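# Slide the pillow fully into its pillowcase on the table

## Task

Get the whole pillow inside the pillowcase, with the case's open end extending clearly beyond the pillow. Both must end up resting on the table, though slight overhang past the table edge is acceptable. Finally release them and move the grippers away.

## Robot and tools

ROBOT AND FRAMES. Two arms, left_arm and right_arm, each with a two-finger gripper. The scene frame has its origin at table-top height, halfway between the nominal arm bases. +z is up, +x points out over the table, and left_arm sits on the +y side. These names do not match left and right in the images. Calibrated bases: left_arm at (-0.026, +0.294, 0) m, right_arm at (-0.041, -0.314, 0) m, each with a small yaw (quat_wxyz about (1, 0, 0, +0.023) and (1, 0, 0, +0.018)). Each arm reports its hand pose, velocities and targets in its own base frame. The fixed camera and the table use the scene frame. The fingers point along the gripper's +z axis and close along its y axis.

execute_actions. The argument "actions" is a list of actions. Each action is a table of 1 to 15 rows, and each row is one 1/30 s control step. If a table has fewer than 15 rows, its last row repeats until step 15, so every action takes 0.5 s. Each row is one flat list of 14 numbers, all in [-1, 1], always covering both arms. The order is dx, dy, dz, rx, ry, rz, opening for left_arm, then the same seven for right_arm.

The first six numbers for an arm are an offset, not a pose. They are measured from that arm's Hand target as it stood when the action began, along that arm's base axes. Every row of an action is counted from that same starting target, not from the row before it. A repeated offset in a later action therefore moves the hand further. Scale: 1.0 equals 0.6 m for dx, dy, dz and 180 degrees for rotation. rx, ry, rz together form one rotation vector, turning about the Hand target's position. If the translation part is longer than 1.0, it is cut back along its own direction. To hold an arm still, send zeros for its six offsets.

The opening number is absolute, not an offset: +1 is fully open (pads about 87 mm apart), 0 gives about 31 to 49 mm, -0.5 about 8 to 21 mm, and -1 is shut. Sending 0 is a real command, so to leave a gripper as it is, repeat its current command.

The optional "cameras" argument takes camera names, ["all"], or [] for none. If it is left out, you get all cameras when actions is empty and none otherwise. An unknown name rejects the whole call. The cameras are cam_high (fixed on a stand behind the arms), cam_left_wrist and cam_right_wrist, each 672x504.

zoom_image takes a camera (one of the three) and a region [x0, y0, x1, y1] in pixels of that camera's last full image. The origin is top-left, and the region may be at most 504 by 504. Only cameras in the most recent images can be zoomed.

finished_scene takes scene (1 or 2) and ends that scene for good. Call it only after the pillow is inside, both items are resting on the table, and the grippers have let go and moved clear.

RESULTS. end_effector_position (m) and end_effector_quat_wxyz are per arm, in its base frame. The position is the point between the finger pads, just behind the tips. These readings can be off by a few cm, more at long reach. "Hand target" is your last commanded pose after a safety clip: orientation is limited to within 40 degrees of the measured one. The next offsets start from this target. The gripper often stops short of the target because of friction and gravity, sagging and tilting more at long reach. Waiting does not close that gap. An all-zero action asks for the target again; if the hand is still short, send the missing distance as an offset. Small moves can fail or go sideways, so check position and orientation after each move and correct any tilt. To stop pressing against something, set the target back behind the gripper.

grip_measured is the finger position on the command scale. To hold an item, command about 0.04 below the reading at first contact (up to 0.11 near the range ends). A smaller difference grips more gently. "Tool commands" shows current gripper commands. Joint positions list waist, shoulder, elbow, wrist pitch, wrist yaw, wrist roll, then the gripper on a 0 (closed) to 1 (open) scale. Joint ranges in rad: waist -2.618 to 3.054, shoulder 0 to 3.142, elbow 0 to 3.142 (straight at 2.901), wrist pitch and yaw ±1.571, wrist roll ±2.094. Joint torques are rough and offset, and the first three wrap at ±28 N m. A velocities line saying "within noise" means the arm is still; the line may be missing if all arms are still.

HEAT. Carrying loads, stretching out, or pushing toward an unreachable target heats motors, even during thinking. MOTOR HOT shows at 75 °C. At 90 °C the arm folds away and stays idle for the scene. At 100 °C it goes limp.

CAUTIONS. The scene keeps running while you think, and the robot holds its last command, so speed matters. Never let the pillow or case fall off the table or be left off it. Avoid drops, releasing moving items, and striking or shoving the table or other fixed things hard. Do not let the arms, grippers or wrist cameras touch each other, and never close one gripper on the other's fingers; this can fail the scene. Move smoothly and with modest effort. Camera calibrations are approximate: cam_high may be off by up to about 2.3 degrees and 9 mm, and wrist-camera poses update from joint readings and can lag during motion.

Each tool is called after "Call:" in YAML: its name, and indented under it one key for each argument.

## Session

Call:
execute_actions:
  actions: []

Scene clock: 0.00 s.
left_arm: end_effector_position=(+0.3210, -0.0858, +0.2448) grip_measured=+1.000 end_effector_quat_wxyz=(+0.620, -0.119, +0.745, -0.212) | right_arm: end_effector_position=(+0.4030, +0.1126, +0.2364) grip_measured=+1.000 end_effector_quat_wxyz=(+0.554, -0.003, +0.823, +0.123)
Joint positions: left_arm=[-0.235 0.807 0.614 0.052 -0.064 -0.497 1] | right_arm=[0.267 1.292 1.035 -0.108 0.041 0.232 1]
Joint velocities: within noise
Joint torques (N m): no reading
Motor temperatures (°C): left_arm=[25 27 31 34 26 25 28] | right_arm=[24 35 31 36 24 23 28]
Heat: left arm: 34 °C; right arm: 36 °C.
Hand target: left_arm +0.3224, -0.0861, +0.2566; +0.632, -0.118, +0.735, -0.216 | right_arm +0.4030, +0.1126, +0.2403; +0.557, -0.003, +0.821, +0.124
Tool commands: left_gripper/opening=+1.0 right_gripper/opening=+1.0

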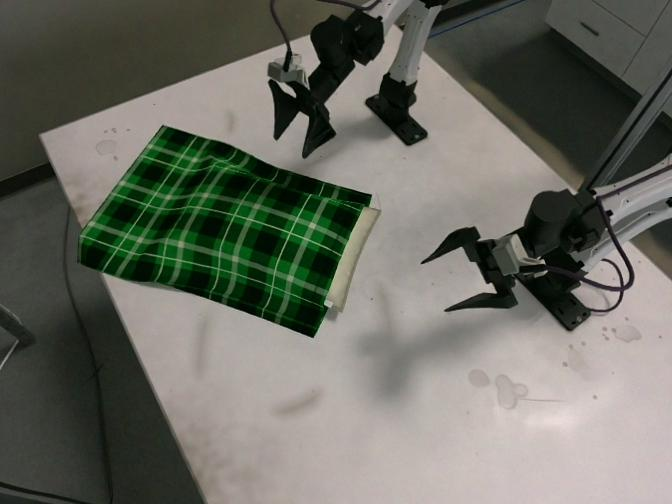

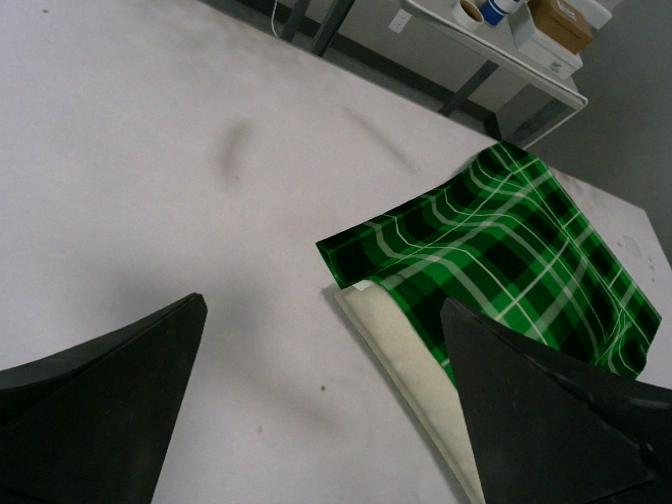

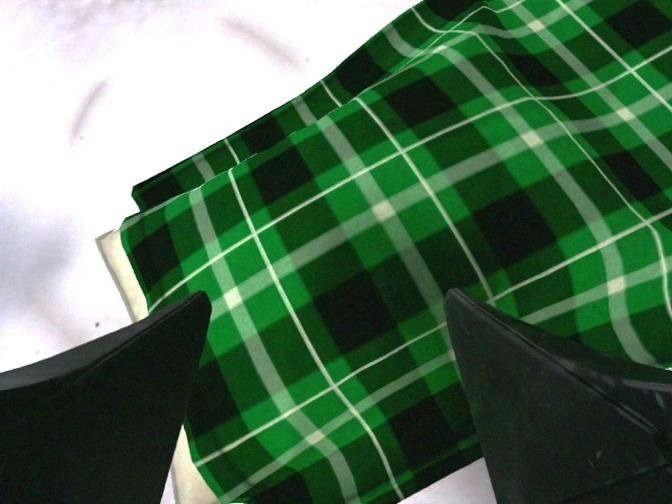

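Call:
zoom_image:
  camera: "cam_high"
  region: [60, 110, 400, 350]

Call:
zoom_image:
  camera: "cam_left_wrist"
  region: [280, 120, 672, 414]

Call:
zoom_image:
  camera: "cam_right_wrist"
  region: [60, 120, 312, 309]

Call:
zoom_image:
  camera: "cam_high"
  region: [290, 170, 400, 350]

Scaled by 1.482 from the camera's image (finer frame: 960x720).

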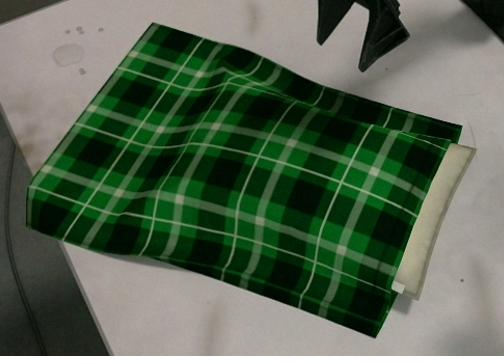

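Scaled by 1.286 from the camera's image (finer frame: 960x720).

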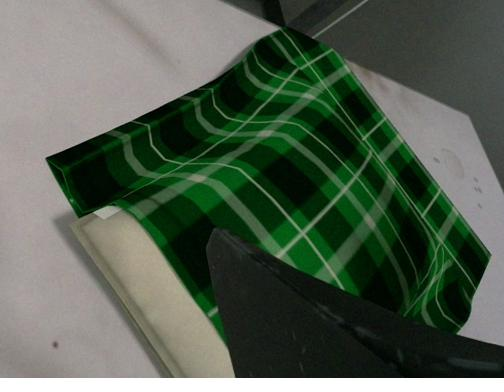

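Scaled by 2.000 from the camera's image (finer frame: 960x720).

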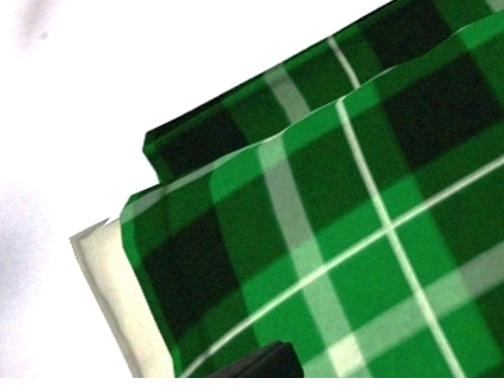

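Scaled by 2.800 from the camera's image (finer frame: 960x720).

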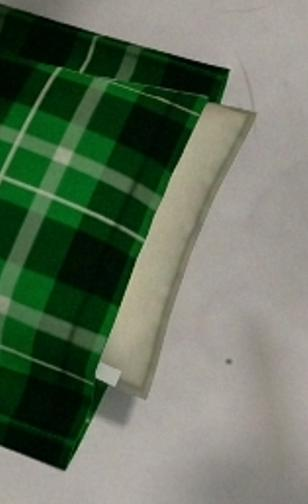

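Call:
zoom_image:
  camera: "cam_left_wrist"
  region: [300, 210, 440, 310]

Call:
zoom_image:
  camera: "cam_right_wrist"
  region: [80, 150, 220, 250]

Call:
zoom_image:
  camera: "cam_high"
  region: [290, 270, 360, 350]

Scaled by 3.600 from the camera's image (finer frame: 960x720).

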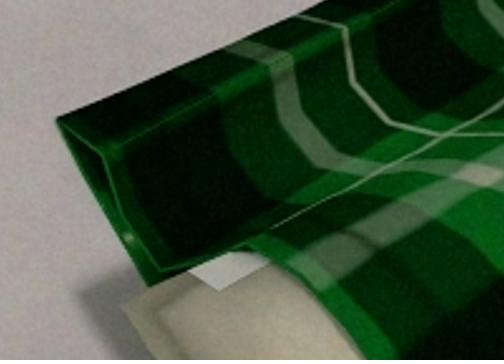

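Scaled by 3.600 from the camera's image (finer frame: 960x720).

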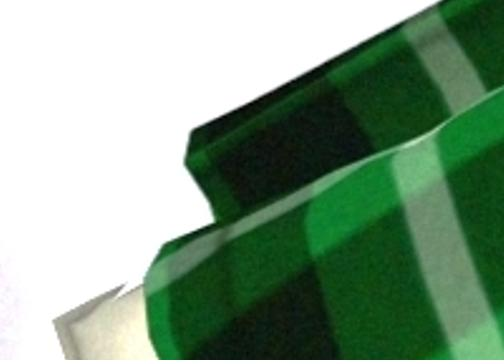

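Scaled by 6.300 from the camera's image (finer frame: 960x720).

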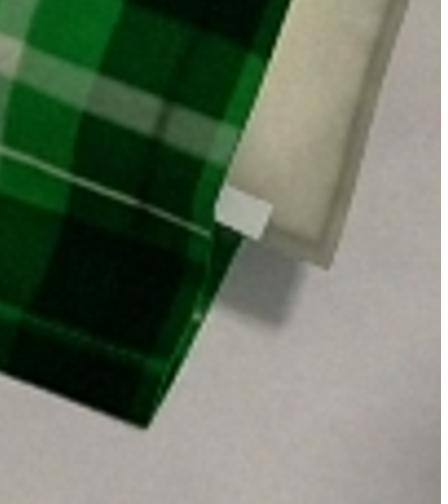

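Call:
execute_actions:
  actions:
    - [[0.07,-0.054,-0.0445,0.093,0.0822,-0.0868,0.4,-0.0488,0.0175,-0.0195,-0.0731,0.0222,0.0955,0.4]]
    - [[0.07,-0.054,-0.0445,0.093,0.0822,-0.0868,0.4,-0.0488,0.0175,-0.0195,-0.0731,0.0222,0.0955,0.4]]
    - [[0.07,-0.054,-0.0445,0.093,0.0822,-0.0868,0.4,-0.0488,0.0175,-0.0195,-0.0731,0.0222,0.0955,0.4]]
    - [[0.07,-0.054,-0.0445,0.093,0.0822,-0.0868,0.4,-0.0488,0.0175,-0.0195,-0.0731,0.0222,0.0955,0.4]]
    - [[0,0,0,0,0,0,0.4,-0.0488,0.0175,-0.0195,-0.0731,0.0222,0.0955,0.4]]
    - [[0,0,0,0,0,0,0.4,-0.0488,0.0175,-0.0195,-0.0731,0.0222,0.0955,0.4]]
  cameras: ["all"]

Scene clock: 216.93 s.
left_arm: end_effector_position=(+0.4882, -0.2115, +0.1459) grip_measured=+0.400 end_effector_quat_wxyz=(+0.214, +0.495, +0.842, +0.019) | right_arm: end_effector_position=(+0.2243, +0.1753, +0.1681) grip_measured=+0.400 end_effector_quat_wxyz=(-0.004, +0.867, -0.498, -0.007)
Joint positions: left_arm=[-0.455 2.552 2.836 -1.422 -0.005 0.609 0.7] | right_arm=[0.796 1.66 1.586 -1.493 -0.014 -1.304 0.7]
Joint torques (N m): left_arm=[-1.02 -11.92 7.38 0.96 -0.09 0.12] | right_arm=[0.58 -6.41 7.54 0.27 0.03 -0.13]
Motor temperatures (°C): left_arm=[25 26 41 46 25 24 26] | right_arm=[23 36 41 39 24 23 26]
Heat: left arm: 46 °C; right arm: 41 °C.
Hand target: left_arm +0.4904, -0.2157, +0.1499; +0.000, +0.495, +0.869, -0.001 | right_arm +0.2273, +0.1756, +0.1701; +0.001, +0.871, -0.492, +0.000
Off the commanded pose: left_arm 0.006 m, 25 deg | right_arm 0.004 m, 1 deg.
elbow stopped short (left arm): the move would have taken joint 3 (elbow) straighter than the controller allows.
cam_left_wrist: T_world_to_cam=[[-0.82128, -0.51603, -0.24334, 0.32365], [-0.56464, 0.67401, 0.47633, 0.37077], [-0.08179, 0.5286, -0.84492, 0.41964]] pos_world=[0.50948, -0.30471, 0.25671]
cam_right_wrist: T_world_to_cam=[[0.86226, 0.50627, 0.01392, -0.28543], [0.31989, -0.56573, 0.76001, -0.07968], [0.39265, -0.65088, -0.64976, 0.28006]] pos_world=[0.16164, 0.28171, 0.2465]

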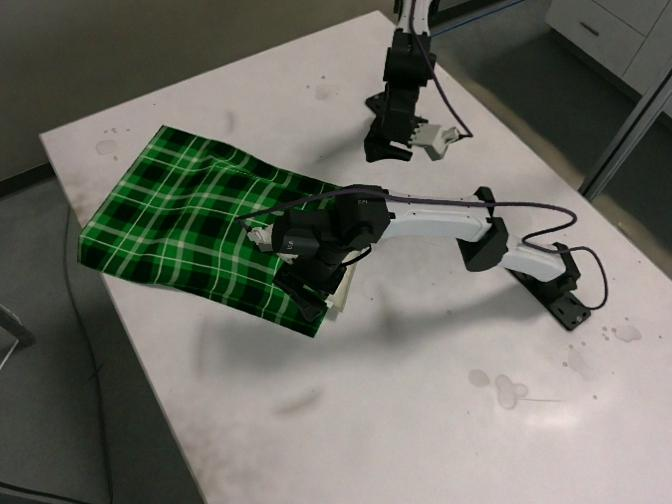

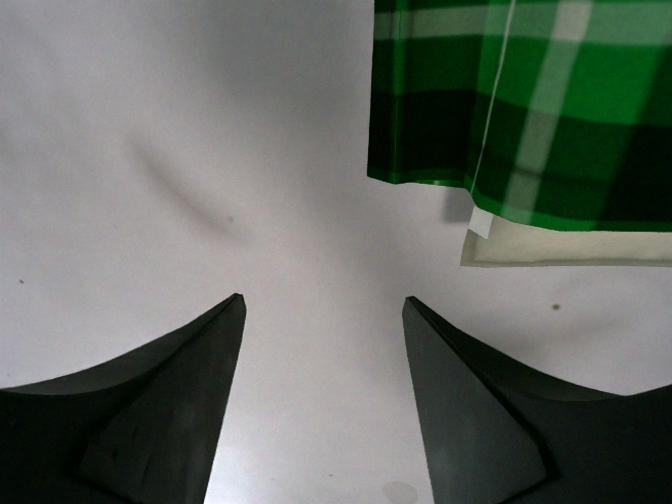

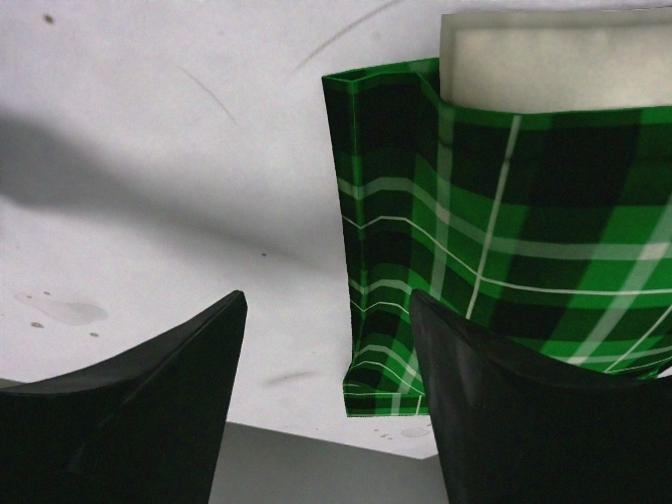

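Call:
execute_actions:
  actions:
    - [[0.0177,-0.0398,-0.09,-0.047,-0.1007,0,0.4,0.0352,-0.023,-0.11,0,0,0,0.4]]
    - [[0,0,-0.093,0,0,0,0.4,0,0,-0.107,0,0,0,0.4]]
  cameras: ["all"]

Scene clock: 282.50 s.
left_arm: end_effector_position=(+0.4972, -0.2391, +0.0390) grip_measured=+0.400 end_effector_quat_wxyz=(+0.161, +0.492, +0.855, +0.011) | right_arm: end_effector_position=(+0.2453, +0.1634, +0.0427) grip_measured=+0.400 end_effector_quat_wxyz=(-0.001, +0.869, -0.494, -0.004)
Joint positions: left_arm=[-0.491 2.737 2.775 -1.284 -0.011 0.555 0.7] | right_arm=[0.722 1.727 1.157 -1 -0.008 -1.386 0.7]
Joint torques (N m): left_arm=[-0.1 -14.39 4.49 1.06 -0.09 -0.03] | right_arm=[-0.18 -7.28 5.39 0.43 -0.03 -0.14]
Motor temperatures (°C): left_arm=[25 43 41 38 25 24 25] | right_arm=[23 36 40 33 23 23 25]
Heat: left arm: 43 °C; right arm: 40 °C.
Hand target: left_arm +0.5010, -0.2395, +0.0400; +0.173, +0.487, +0.856, +0.013 | right_arm +0.2485, +0.1619, +0.0399; +0.000, +0.871, -0.492, +0.000
Off the commanded pose: left_arm 0.004 m, 1 deg | right_arm 0.004 m, 1 deg.
elbow stopped short (left arm): the move would have taken joint 3 (elbow) straighter than the controller allows.
cam_left_wrist: T_world_to_cam=[[-0.83413, -0.52229, -0.1773, 0.29322], [-0.52266, 0.64577, 0.5566, 0.41474], [-0.17621, 0.55695, -0.81164, 0.39701]] pos_world=[0.53131, -0.3358, 0.14338]
cam_right_wrist: T_world_to_cam=[[0.85796, 0.51357, 0.01249, -0.29581], [0.32292, -0.55806, 0.76439, 0], [0.39954, -0.65178, -0.64463, 0.18087]] pos_world=[0.18153, 0.2698, 0.12029]

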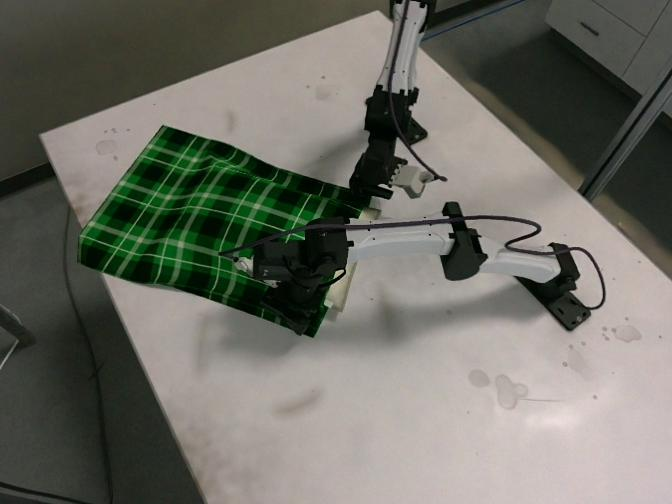

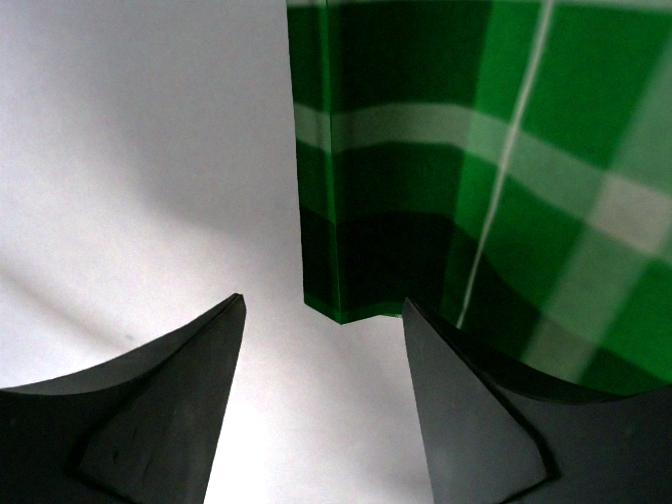

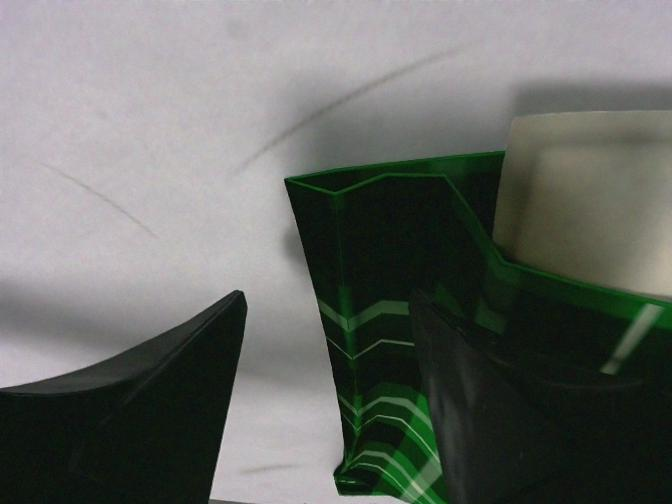

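Call:
execute_actions:
  actions:
    - [[0.007,-0.012,-0.045,0,0,0,0.4,0.003,-0.003,-0.045,0,0,0,0.4]]
  cameras: ["cam_left_wrist","cam_right_wrist"]

Scene clock: 297.13 s.
left_arm: end_effector_position=(+0.5009, -0.2409, +0.0194) grip_measured=+0.400 end_effector_quat_wxyz=(+0.160, +0.489, +0.857, +0.011) | right_arm: end_effector_position=(+0.2474, +0.1626, +0.0164) grip_measured=+0.400 end_effector_quat_wxyz=(-0.003, +0.870, -0.493, -0.003)
Joint positions: left_arm=[-0.491 2.74 2.701 -1.21 -0.013 0.547 0.7] | right_arm=[0.715 1.765 1.09 -0.892 -0.008 -1.395 0.7]
Joint torques (N m): left_arm=[-0.94 -13.98 2.95 1.32 -0.09 -0.04] | right_arm=[-0.38 -7.08 5.22 0.45 -0.03 -0.14]
Motor temperatures (°C): left_arm=[25 48 39 37 25 24 25] | right_arm=[23 36 39 32 23 23 25]
Heat: left arm: 48 °C; right arm: 39 °C.
Hand target: left_arm +0.5052, -0.2467, +0.0130; +0.173, +0.487, +0.856, +0.013 | right_arm +0.2502, +0.1601, +0.0129; +0.000, +0.871, -0.492, +0.000
Off the commanded pose: left_arm 0.010 m, 2 deg | right_arm 0.005 m, 1 deg.
cam_left_wrist: T_world_to_cam=[[-0.83052, -0.52846, -0.17596, 0.28855], [-0.52629, 0.64114, 0.55853, 0.42929], [-0.18234, 0.55648, -0.81061, 0.38573]] pos_world=[0.53591, -0.33741, 0.12368]
cam_right_wrist: T_world_to_cam=[[0.85695, 0.51516, 0.01595, -0.29693], [0.32196, -0.55922, 0.76394, 0.01939], [0.40247, -0.64953, -0.64509, 0.16147]] pos_world=[0.18322, 0.26869, 0.09409]

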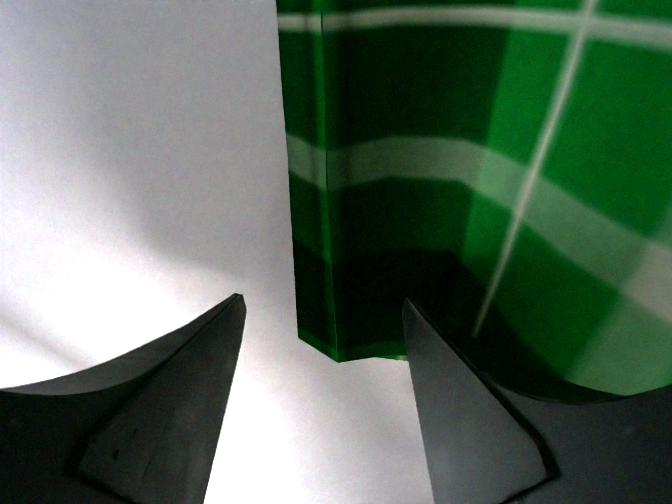

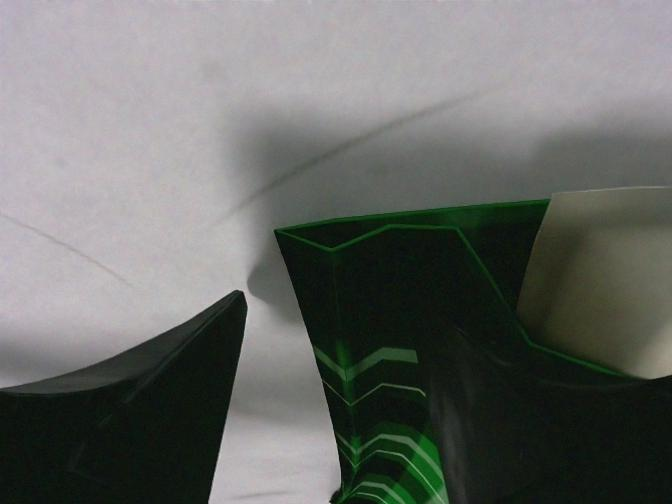

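Call:
execute_actions:
  actions:
    - [[0,0,-0.02,0,0,0,0.4,0,0,-0.018,0,0,0,0.4]]
    - [[0,0,0,0,0,0,0.0,0,0,0,0,0,0,0.0]]
    - [[0,0,0,0,0,0,-0.5,0,0,0,0,0,0,-0.5]]
    - [[0,0,0,0,0,0,-1,0,0,0,0,0,0,-1]]
  cameras: ["cam_left_wrist","cam_right_wrist"]

Scene clock: 311.47 s.
left_arm: end_effector_position=(+0.4968, -0.2491, +0.0151) grip_measured=-0.951 end_effector_quat_wxyz=(+0.165, +0.491, +0.856, +0.008) | right_arm: end_effector_position=(+0.2562, +0.1682, +0.0126) grip_measured=-0.890 end_effector_quat_wxyz=(-0.021, +0.871, -0.491, +0.008)
Joint positions: left_arm=[-0.506 2.693 2.589 -1.135 -0.01 0.537 0.025] | right_arm=[0.715 1.771 1.079 -0.834 0 -1.399 0.055]
Joint torques (N m): left_arm=[0.55 -12.86 2.74 1.41 -0.12 0.09] | right_arm=[-0.36 -5.94 4.01 0.38 -0.13 -0.1]
Heat: left arm: 51 °C; right arm: 38 °C.
Hand target: left_arm +0.5052, -0.2467, +0.0010; +0.173, +0.487, +0.856, +0.013 | right_arm +0.2502, +0.1601, +0.0021; +0.001, +0.871, -0.492, +0.000
Off the commanded pose: left_arm 0.017 m, 1 deg | right_arm 0.015 m, 3 deg.
cam_left_wrist: T_world_to_cam=[[-0.83245, -0.52553, -0.17564, 0.28173], [-0.5261, 0.65012, 0.54824, 0.43715], [-0.17393, 0.54879, -0.81767, 0.38005]] pos_world=[0.53062, -0.34471, 0.12058]
cam_right_wrist: T_world_to_cam=[[0.8535, 0.51777, 0.0588, -0.3074], [0.29554, -0.5739, 0.76374, 0.03186], [0.42918, -0.63447, -0.64284, 0.14975]] pos_world=[0.18868, 0.27246, 0.09001]

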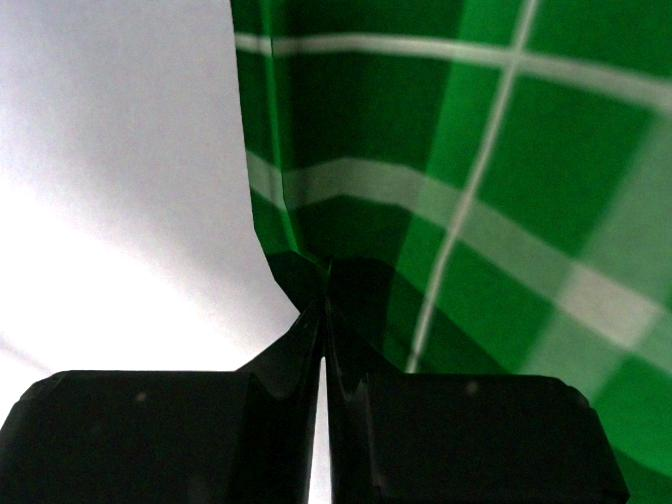

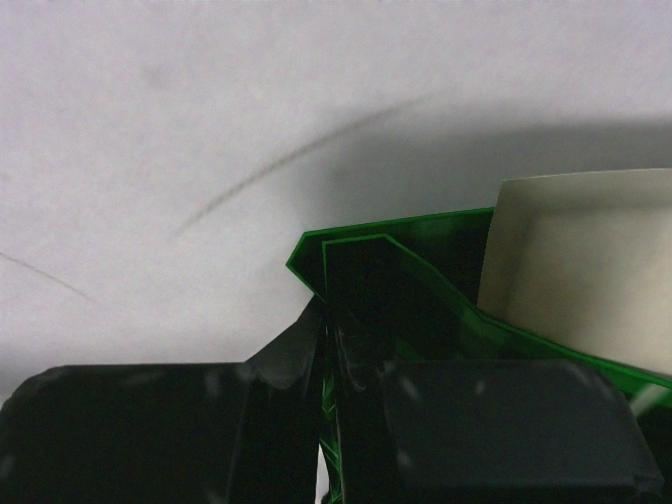

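Call:
execute_actions:
  actions:
    - [[-0.02,0.03,0.08,-0.0141,-0.0302,0,-1,-0.02,0.03,0.08,0,0,0,-1]]
    - [[-0.02,0.03,0.08,-0.0141,-0.0302,0,-1,-0.02,0.03,0.08,0,0,0,-1]]
    - [[-0.02,0.03,0.08,-0.0141,-0.0302,0,-1,-0.02,0.03,0.08,0,0,0,-1]]
  cameras: ["all"]

Scene clock: 333.20 s.
left_arm: end_effector_position=(+0.4600, -0.1956, +0.1236) grip_measured=-0.976 end_effector_quat_wxyz=(+0.290, +0.473, +0.832, +0.017) | right_arm: end_effector_position=(+0.2199, +0.2174, +0.1450) grip_measured=-0.890 end_effector_quat_wxyz=(-0.017, +0.874, -0.486, +0.006)
Joint positions: left_arm=[-0.446 2.032 1.794 -0.744 0.007 0.587 0.012] | right_arm=[0.91 1.726 1.566 -1.375 0.007 -1.216 0.055]
Joint torques (N m): left_arm=[0.79 -13.79 5.34 1.6 -0.08 0.18] | right_arm=[0.65 -7.02 7.84 0.02 -0.19 0.11]
Motor temperatures (°C): left_arm=[25 54 35 38 25 24 26] | right_arm=[23 36 37 31 23 23 26]
Heat: left arm: 54 °C; right arm: 37 °C.
Hand target: left_arm +0.4691, -0.1927, +0.1450; +0.324, +0.468, +0.822, +0.025 | right_arm +0.2142, +0.2141, +0.1461; +0.001, +0.871, -0.492, +0.000
Off the commanded pose: left_arm 0.024 m, 4 deg | right_arm 0.007 m, 2 deg.
cam_left_wrist: T_world_to_cam=[[-0.77313, -0.55837, -0.30082, 0.28], [-0.63393, 0.6954, 0.33846, 0.4079], [0.02021, 0.45237, -0.8916, 0.334]] pos_world=[0.4683, -0.2784, 0.24397]
cam_right_wrist: T_world_to_cam=[[0.84772, 0.52808, 0.05003, -0.30939], [0.30741, -0.56597, 0.76497, -0.03475], [0.43228, -0.6331, -0.64212, 0.28057]] pos_world=[0.15168, 0.32134, 0.22222]

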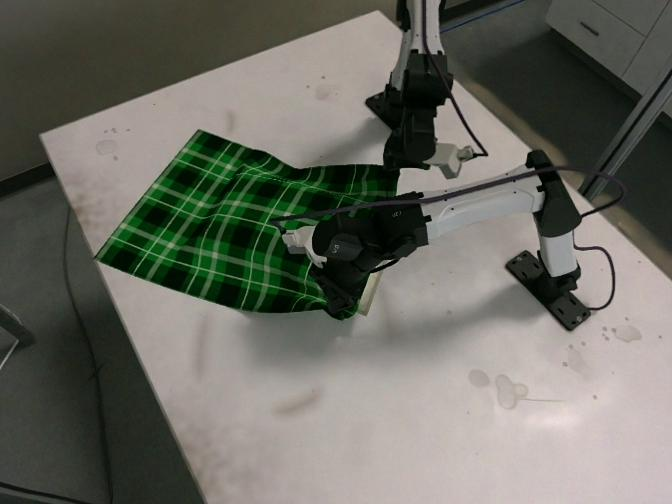

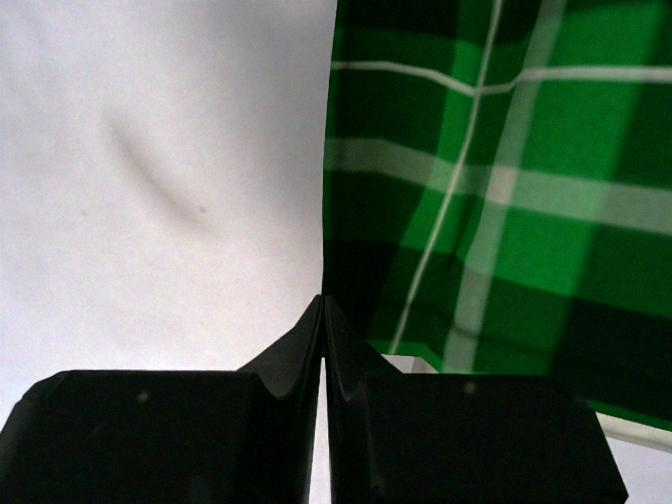

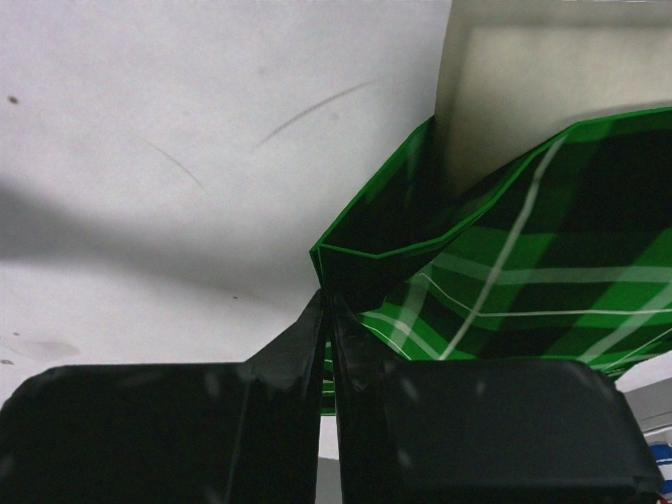

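Call:
execute_actions:
  actions:
    - [[-0.02,0.02,0.09,-0.02,-0.043,0,-1,-0.01,0.02,0.08,0,0,0,-1]]
    - [[-0.02,0.02,0.09,-0.02,-0.043,0,-1,-0.01,0.02,0.08,0,0,0,-1]]
    - [[-0.02,0.02,0.09,-0.02,-0.043,0,-1,-0.01,0.02,0.08,0,0,0,-1]]
    - [[-0.02,0.02,0.09,-0.02,-0.043,0,-1,-0.01,0.02,0.08,0,0,0,-1]]
  cameras: ["all"]

Scene clock: 341.53 s.
left_arm: end_effector_position=(+0.4118, -0.1487, +0.3303) grip_measured=-0.977 end_effector_quat_wxyz=(+0.544, +0.415, +0.728, +0.032) | right_arm: end_effector_position=(+0.1911, +0.2655, +0.3296) grip_measured=-0.892 end_effector_quat_wxyz=(-0.264, +0.850, -0.455, +0.027)
Joint positions: left_arm=[-0.368 1.442 1.559 -0.536 0.083 0.613 0.011] | right_arm=[1.09 1.62 2.146 -1.563 0.057 -1.084 0.054]
Joint torques (N m): left_arm=[0.99 -7.16 7.3 2.43 -0.1 0.15] | right_arm=[0.9 -7.12 6.83 1.29 0.13 0.06]
Motor temperatures (°C): left_arm=[25 55 35 39 25 24 26] | right_arm=[23 37 37 30 23 23 26]
Heat: left arm: 55 °C; right arm: 37 °C.
Hand target: left_arm +0.4211, -0.1449, +0.3609; +0.587, +0.400, +0.702, +0.047 | right_arm +0.1903, +0.2621, +0.3380; +0.001, +0.871, -0.492, +0.000
Off the commanded pose: left_arm 0.032 m, 6 deg | right_arm 0.009 m, 31 deg.
joint sent to its limit (right arm) — joint 4 (wrist pitch), lower limit. The joint targets are off in orientation, not in position.
cam_left_wrist: T_world_to_cam=[[-0.56663, -0.6602, -0.49302, 0.2944], [-0.67419, 0.71547, -0.18323, 0.46661], [0.47371, 0.22857, -0.8505, 0.26441]] pos_world=[0.35614, -0.19992, 0.45553]
cam_right_wrist: T_world_to_cam=[[0.7537, 0.4427, 0.48575, -0.42258], [0.1464, -0.83362, 0.53258, 0.03852], [0.64071, -0.33029, -0.69311, 0.33858]] pos_world=[0.09593, 0.33101, 0.41943]

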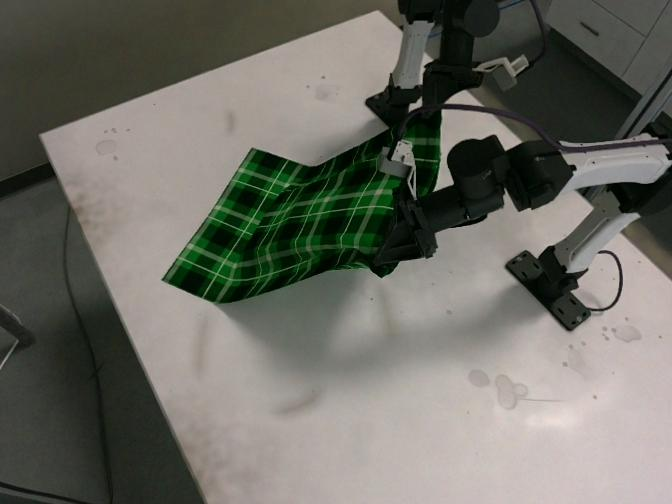

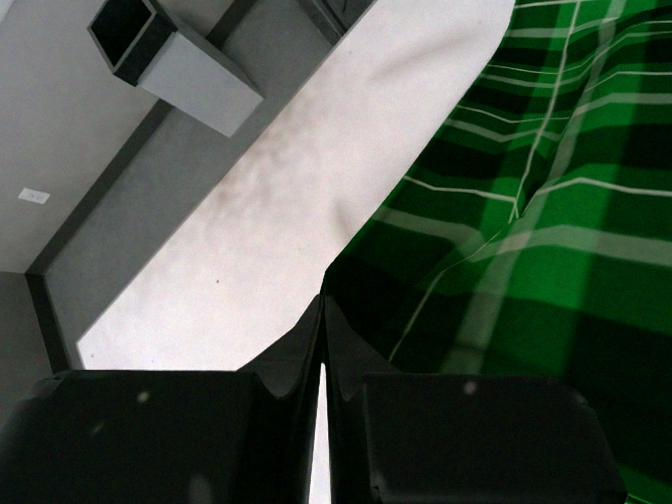

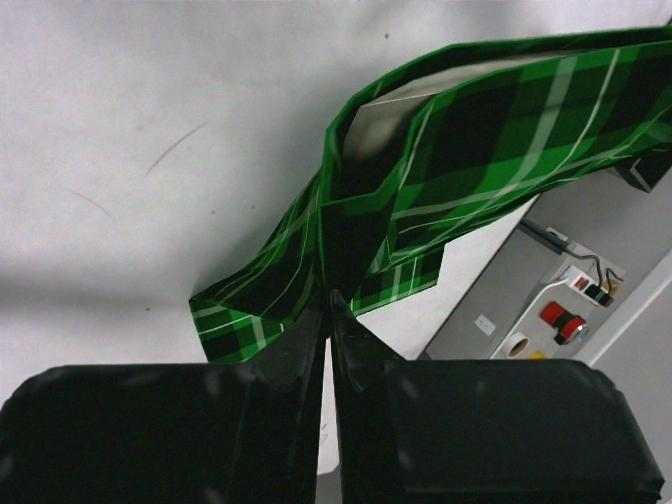

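Call:
execute_actions:
  actions:
    - [[0,0,0.07,-0.015,-0.032,0,-1,0.02,0,0.07,0,0,0,-1]]
    - [[0,0,0.07,-0.015,-0.032,0,-1,0.02,0,0.07,0,0,0,-1]]
    - [[0,0,0.07,-0.015,-0.032,0,-1,0.02,0,0.07,0,0,0,-1]]
  cameras: ["cam_high","cam_right_wrist"]

Scene clock: 353.93 s.
left_arm: end_effector_position=(+0.4167, -0.1493, +0.4419) grip_measured=-0.977 end_effector_quat_wxyz=(+0.666, +0.372, +0.645, +0.045) | right_arm: end_effector_position=(+0.2219, +0.2614, +0.4551) grip_measured=-0.893 end_effector_quat_wxyz=(-0.447, +0.795, -0.401, +0.090)
Joint positions: left_arm=[-0.36 1.418 1.714 -0.404 0.094 0.601 0.011] | right_arm=[1.035 1.716 2.681 -1.593 0.104 -1.227 0.053]
Joint torques (N m): left_arm=[0.84 -5.44 9.74 2.51 -0.09 -0.03] | right_arm=[0.32 -5.07 4.66 2.11 0.14 -0.15]
Motor temperatures (°C): left_arm=[25 50 36 42 25 24 26] | right_arm=[23 36 37 31 23 23 26]
Heat: left arm: 50 °C; right arm: 37 °C.
Hand target: left_arm +0.4212, -0.1448, +0.4869; +0.712, +0.347, +0.608, +0.057 | right_arm +0.2262, +0.2622, +0.4640; -0.127, +0.868, -0.479, +0.022
Off the commanded pose: left_arm 0.046 m, 7 deg | right_arm 0.010 m, 48 deg; orientation clipped; orientation clipped at the end of an earlier action of this call.
joint read past its limit (right arm) — joint 4 (wrist pitch), lower limit.
joint sent to its limit (right arm) — joint 4 (wrist pitch), lower limit. The joint targets are off in orientation, not in position.
cam_right_wrist: T_world_to_cam=[[0.54827, 0.27299, 0.79049, -0.55368], [0.03318, -0.95158, 0.30561, 0.123], [0.83564, -0.14133, -0.53078, 0.23791]] pos_world=[0.10068, 0.30182, 0.52636]

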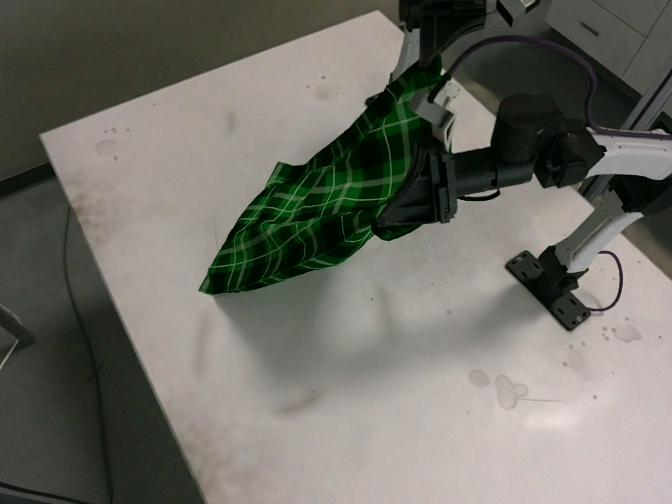

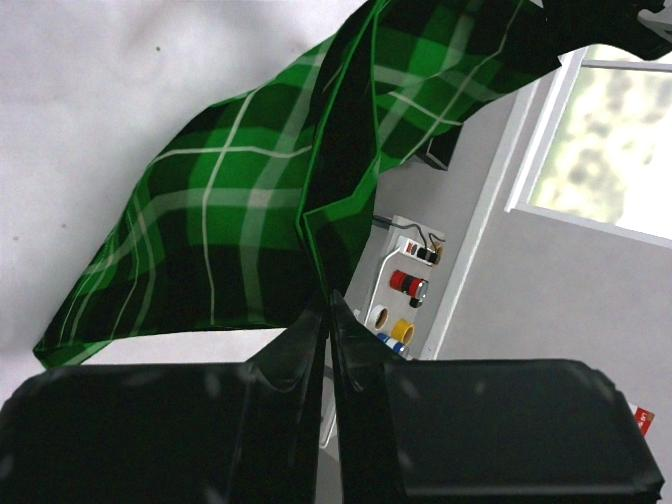

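Call:
execute_actions:
  actions:
    - [[-0.016,0.022,-0.091,0.0176,0.0377,0,-1,-0.016,0.022,-0.086,-0.064,0.052,-0.006,-1]]
    - [[-0.016,0.022,-0.091,0.0176,0.0377,0,-1,-0.016,0.022,-0.086,0,0,0,-1]]
    - [[-0.016,0.022,-0.091,0.0176,0.0377,0,-1,-0.016,0.022,-0.086,0,0,0,-1]]
    - [[-0.016,0.022,-0.091,0.0176,0.0377,0,-1,-0.016,0.022,-0.086,0,0,0,-1]]
    - [[-0.016,0.022,-0.091,0.0176,0.0377,0,-1,-0.016,0.022,-0.086,0,0,0,-1]]
  cameras: ["all"]

Scene clock: 402.67 s.
left_arm: end_effector_position=(+0.3692, -0.0792, +0.2098) grip_measured=-0.977 end_effector_quat_wxyz=(+0.439, +0.441, +0.782, +0.033) | right_arm: end_effector_position=(+0.1813, +0.3266, +0.2046) grip_measured=-0.893 end_effector_quat_wxyz=(-0.079, +0.874, -0.479, +0.017)
Joint positions: left_arm=[-0.197 1.298 1.149 -0.525 0.19 0.739 0.011] | right_arm=[1.179 1.974 2.127 -1.57 0.05 -0.965 0.053]
Joint torques (N m): left_arm=[0.47 -5.05 5.65 1.83 0.11 0.1] | right_arm=[0.51 -10.69 6.19 0.68 -0.24 0.06]
Motor temperatures (°C): left_arm=[25 38 43 45 25 24 26] | right_arm=[23 34 35 34 23 23 27]
Heat: left arm: 45 °C; right arm: 35 °C.
Hand target: left_arm +0.3732, -0.0788, +0.2140; +0.451, +0.442, +0.775, +0.036 | right_arm +0.1782, +0.3280, +0.2060; -0.042, +0.873, -0.486, +0.009
Off the commanded pose: left_arm 0.006 m, 2 deg | right_arm 0.004 m, 4 deg; orientation clipped at the end of an earlier action of this call.
joint sent to its limit (right arm) — joint 4 (wrist pitch), lower limit. The joint targets are off in orientation, not in position.
cam_left_wrist: T_world_to_cam=[[-0.65703, -0.61487, -0.43617, 0.28176], [-0.69881, 0.7138, 0.0464, 0.32692], [0.28281, 0.33529, -0.89867, 0.25535]] pos_world=[0.34137, -0.14572, 0.3372]
cam_right_wrist: T_world_to_cam=[[0.83147, 0.52968, 0.16758, -0.35893], [0.25751, -0.63473, 0.72856, 0.03217], [0.49228, -0.56263, -0.66417, 0.37533]] pos_world=[0.10539, 0.42171, 0.286]

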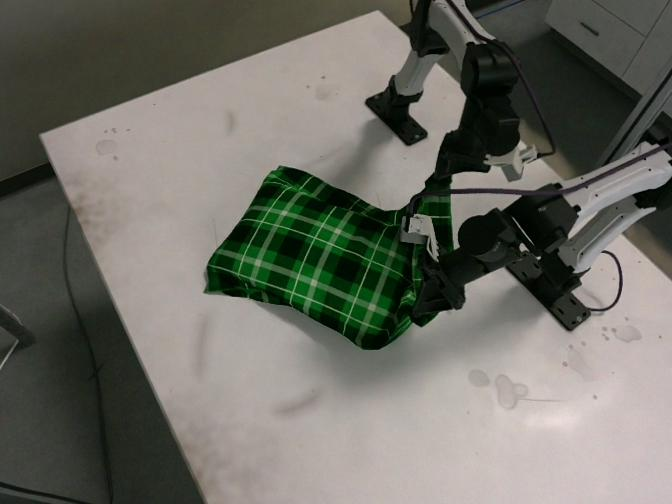

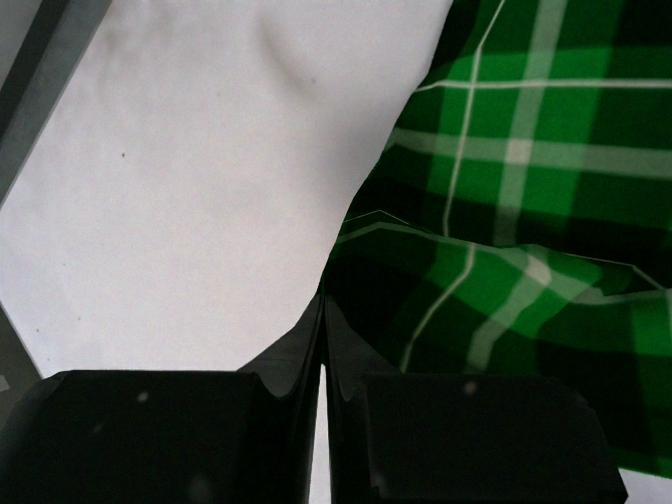

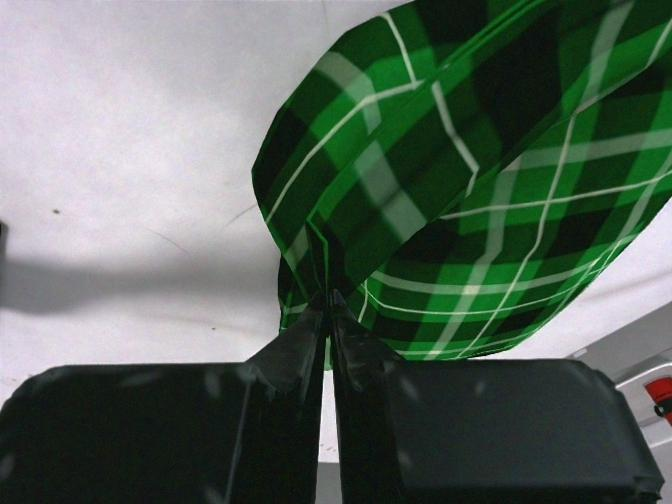

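Call:
execute_actions:
  actions:
    - [[-0.003,0.035,-0.094,0.0176,0.0377,0,-1,-0.0245,0.031,-0.0895,-0.02,0.017,-0.002,-1]]
    - [[-0.003,0.035,-0.094,0.0176,0.0377,0,-1,-0.0245,0.031,-0.0895,0,0,0,-1]]
    - [[-0.003,0.035,-0.094,0.0176,0.0377,0,-1,-0.0245,0.031,-0.0895,0,0,0,-1]]
  cameras: ["all"]

Scene clock: 430.40 s.
left_arm: end_effector_position=(+0.3615, -0.0183, +0.0443) grip_measured=-0.977 end_effector_quat_wxyz=(+0.262, +0.476, +0.839, +0.014) | right_arm: end_effector_position=(+0.1352, +0.3809, +0.0471) grip_measured=-0.894 end_effector_quat_wxyz=(+0.000, +0.875, -0.484, +0.007)
Joint positions: left_arm=[-0.041 1.617 0.975 -0.438 0.209 0.939 0.011] | right_arm=[1.311 2.228 1.882 -1.229 0.013 -0.82 0.053]
Joint torques (N m): left_arm=[0.27 -6.06 5.67 1.29 0.04 0.13] | right_arm=[0.21 -12.37 6.28 0.48 -0.22 0.04]
Heat: left arm: 45 °C; right arm: 37 °C.
Hand target: left_arm +0.3678, -0.0158, +0.0449; +0.269, +0.477, +0.837, +0.021 | right_arm +0.1342, +0.3838, +0.0449; -0.002, +0.872, -0.489, +0.001
Off the commanded pose: left_arm 0.007 m, 1 deg | right_arm 0.004 m, 1 deg.
cam_left_wrist: T_world_to_cam=[[-0.78772, -0.55287, -0.27171, 0.28313], [-0.61542, 0.68655, 0.38718, 0.23994], [-0.02751, 0.47221, -0.88106, 0.20221]] pos_world=[0.37626, -0.10368, 0.16219]
cam_right_wrist: T_world_to_cam=[[0.84569, 0.53329, 0.02034, -0.31923], [0.3223, -0.54073, 0.777, 0.14644], [0.42537, -0.65055, -0.62917, 0.36481]] pos_world=[0.06759, 0.48676, 0.12224]

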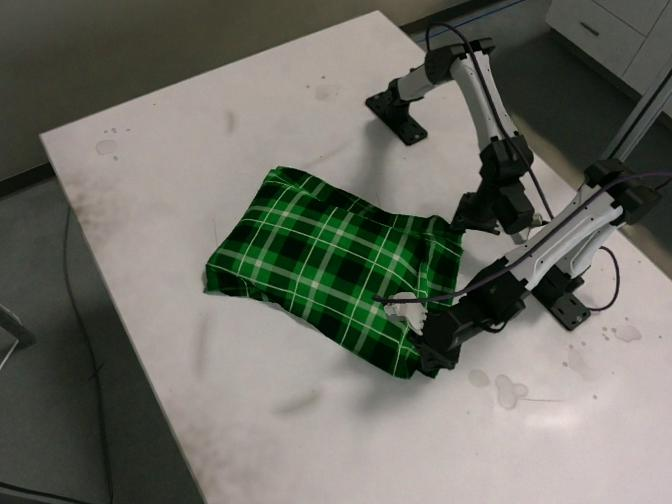

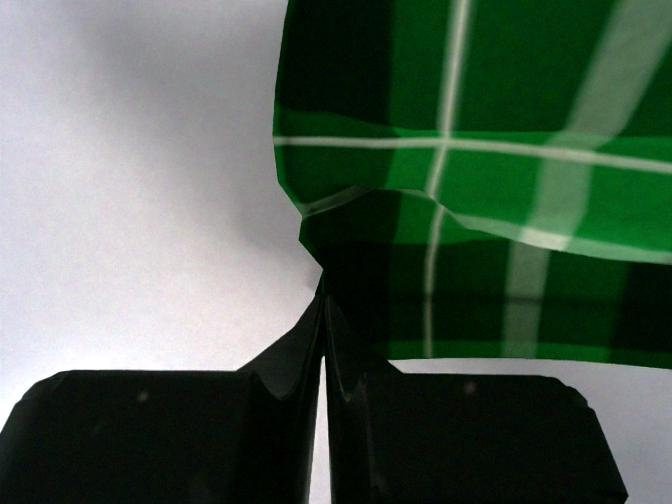

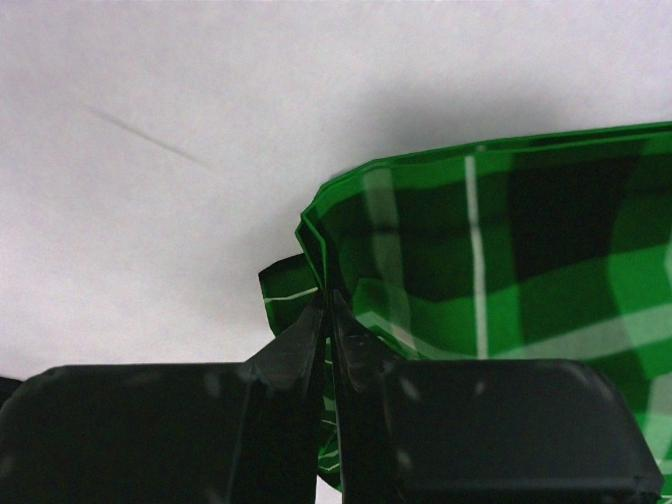

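Call:
execute_actions:
  actions:
    - [[-0.025,0.035,-0.04,0,0,0,-1,-0.025,0.035,-0.045,0,0,0,-1]]
    - [[0,0,0,0,0,0,-0.6,0,0,0,0,0,0,-0.5]]
    - [[0,0,0,0,0,0,0,0,0,0,0,0,0,0]]
    - [[0,0,0.04,0,0,0,0.1,0,0,0.04,0,0,0,0.1]]
    - [[0,0,0.1,0,0,0,0.1,0,0,0.1,0,0,0,0.1]]
    - [[0,0,0.1,0,0,0,0.1,0,-0.05,0.1,0,0,0,0.1]]
  cameras: ["all"]

Scene clock: 442.27 s.
left_arm: end_effector_position=(+0.3461, +0.0040, +0.1501) grip_measured=+0.100 end_effector_quat_wxyz=(+0.252, +0.477, +0.842, +0.014) | right_arm: end_effector_position=(+0.1182, +0.3797, +0.1574) grip_measured=+0.100 end_effector_quat_wxyz=(-0.037, +0.873, -0.487, -0.004)
Joint positions: left_arm=[0.028 1.503 1.302 -0.911 0.23 1.004 0.55] | right_arm=[1.348 2.162 2.226 -1.561 0.013 -0.775 0.55]
Joint torques (N m): left_arm=[0.47 -6.61 8.65 1 0.16 0.11] | right_arm=[-0.32 -13.86 5.08 0.44 -0.15 -0.11]
Motor temperatures (°C): left_arm=[25 35 39 43 25 24 26] | right_arm=[22 39 36 31 23 23 27]
Heat: left arm: 43 °C; right arm: 39 °C.
Hand target: left_arm +0.3528, +0.0051, +0.1649; +0.269, +0.477, +0.837, +0.021 | right_arm +0.1191, +0.3748, +0.1620; -0.002, +0.872, -0.489, +0.001
Off the commanded pose: left_arm 0.016 m, 2 deg | right_arm 0.007 m, 4 deg.
joint sent to its limit (right arm) — joint 4 (wrist pitch), lower limit. The joint targets are off in orientation, not in position.
cam_left_wrist: T_world_to_cam=[[-0.79114, -0.55222, -0.26296, 0.31188], [-0.60997, 0.68067, 0.40575, 0.16959], [-0.04507, 0.4814, -0.87534, 0.28971]] pos_world=[0.36324, -0.08268, 0.2668]
cam_right_wrist: T_world_to_cam=[[0.84872, 0.5236, 0.0743, -0.31175], [0.30536, -0.59991, 0.7395, 0.09599], [0.43177, -0.60494, -0.66904, 0.42894]] pos_world=[0.05008, 0.4803, 0.23916]

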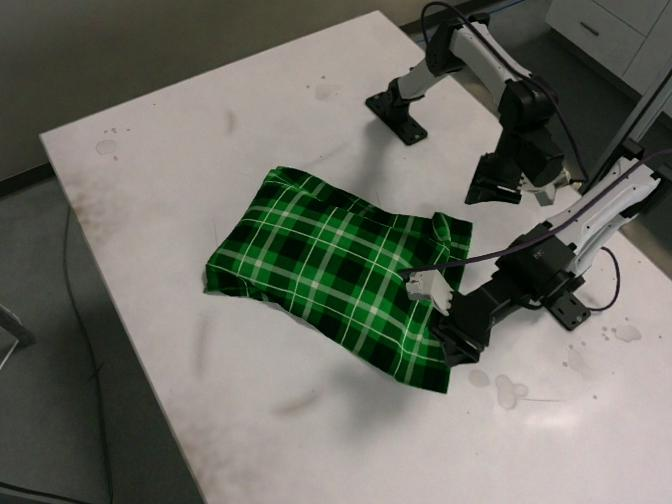

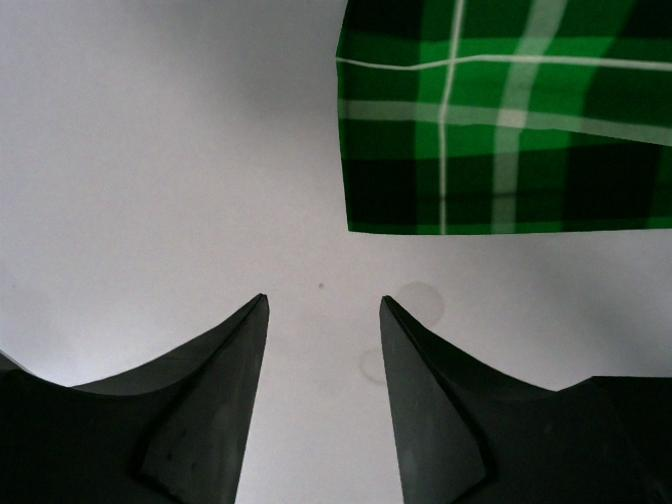

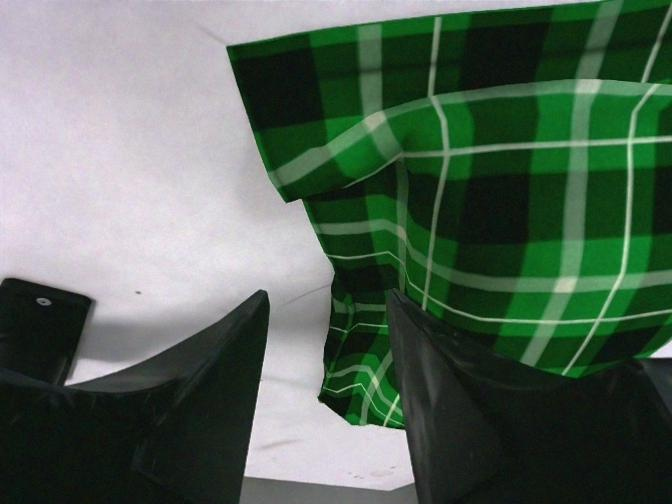

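Call:
execute_actions:
  actions:
    - [[-0.04,0.08,0.06,0,0,0,0.1,-0.03,-0.06,0.06,0,0,0,0.1]]
    - [[-0.04,0.1,0.06,0,0,0,0.1,-0.03,-0.12,0.06,0,0,0,0.1]]
    - [[0,0.05,0,0,0,0,0.1,-0.03,-0.12,0,0,0,0,0.1]]
  cameras: ["cam_high"]

Scene clock: 454.43 s.
left_arm: end_effector_position=(+0.3001, +0.1412, +0.2303) grip_measured=+0.100 end_effector_quat_wxyz=(+0.261, +0.474, +0.841, +0.018) | right_arm: end_effector_position=(+0.0646, +0.1969, +0.2340) grip_measured=+0.100 end_effector_quat_wxyz=(-0.111, +0.868, -0.484, -0.030)
Joint positions: left_arm=[0.551 1.576 1.711 -1.397 0.438 1.509 0.55] | right_arm=[1.402 1.317 1.549 -1.572 0.018 -0.724 0.55]
Joint torques (N m): left_arm=[0.17 -4.86 7.76 0.65 0.28 0.16] | right_arm=[0.88 -4.1 4.96 0.87 0.08 0.04]
Heat: left arm: 41 °C; right arm: 43 °C.
Hand target: left_arm +0.3047, +0.1431, +0.2368; +0.269, +0.477, +0.837, +0.021 | right_arm +0.0651, +0.1949, +0.2339; -0.002, +0.872, -0.489, +0.001
Off the commanded pose: left_arm 0.008 m, 1 deg | right_arm 0.002 m, 13 deg.
joint sent to its limit (right arm) — joint 4 (wrist pitch), lower limit. The joint targets are off in orientation, not in position.

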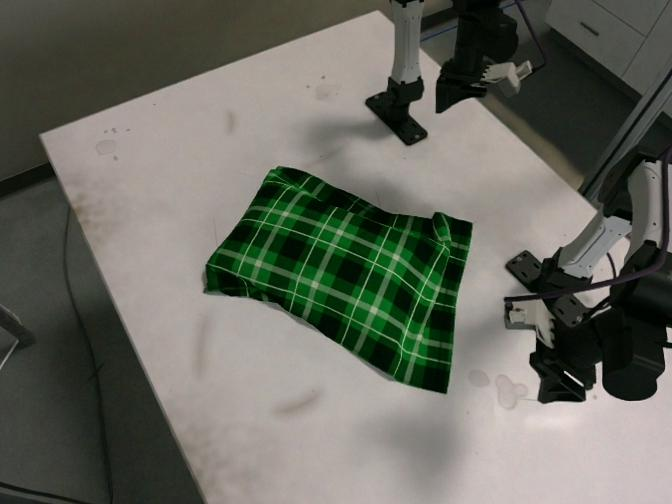

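Call:
finished_scene:
  scene: 1

The scene is finished: the task was done.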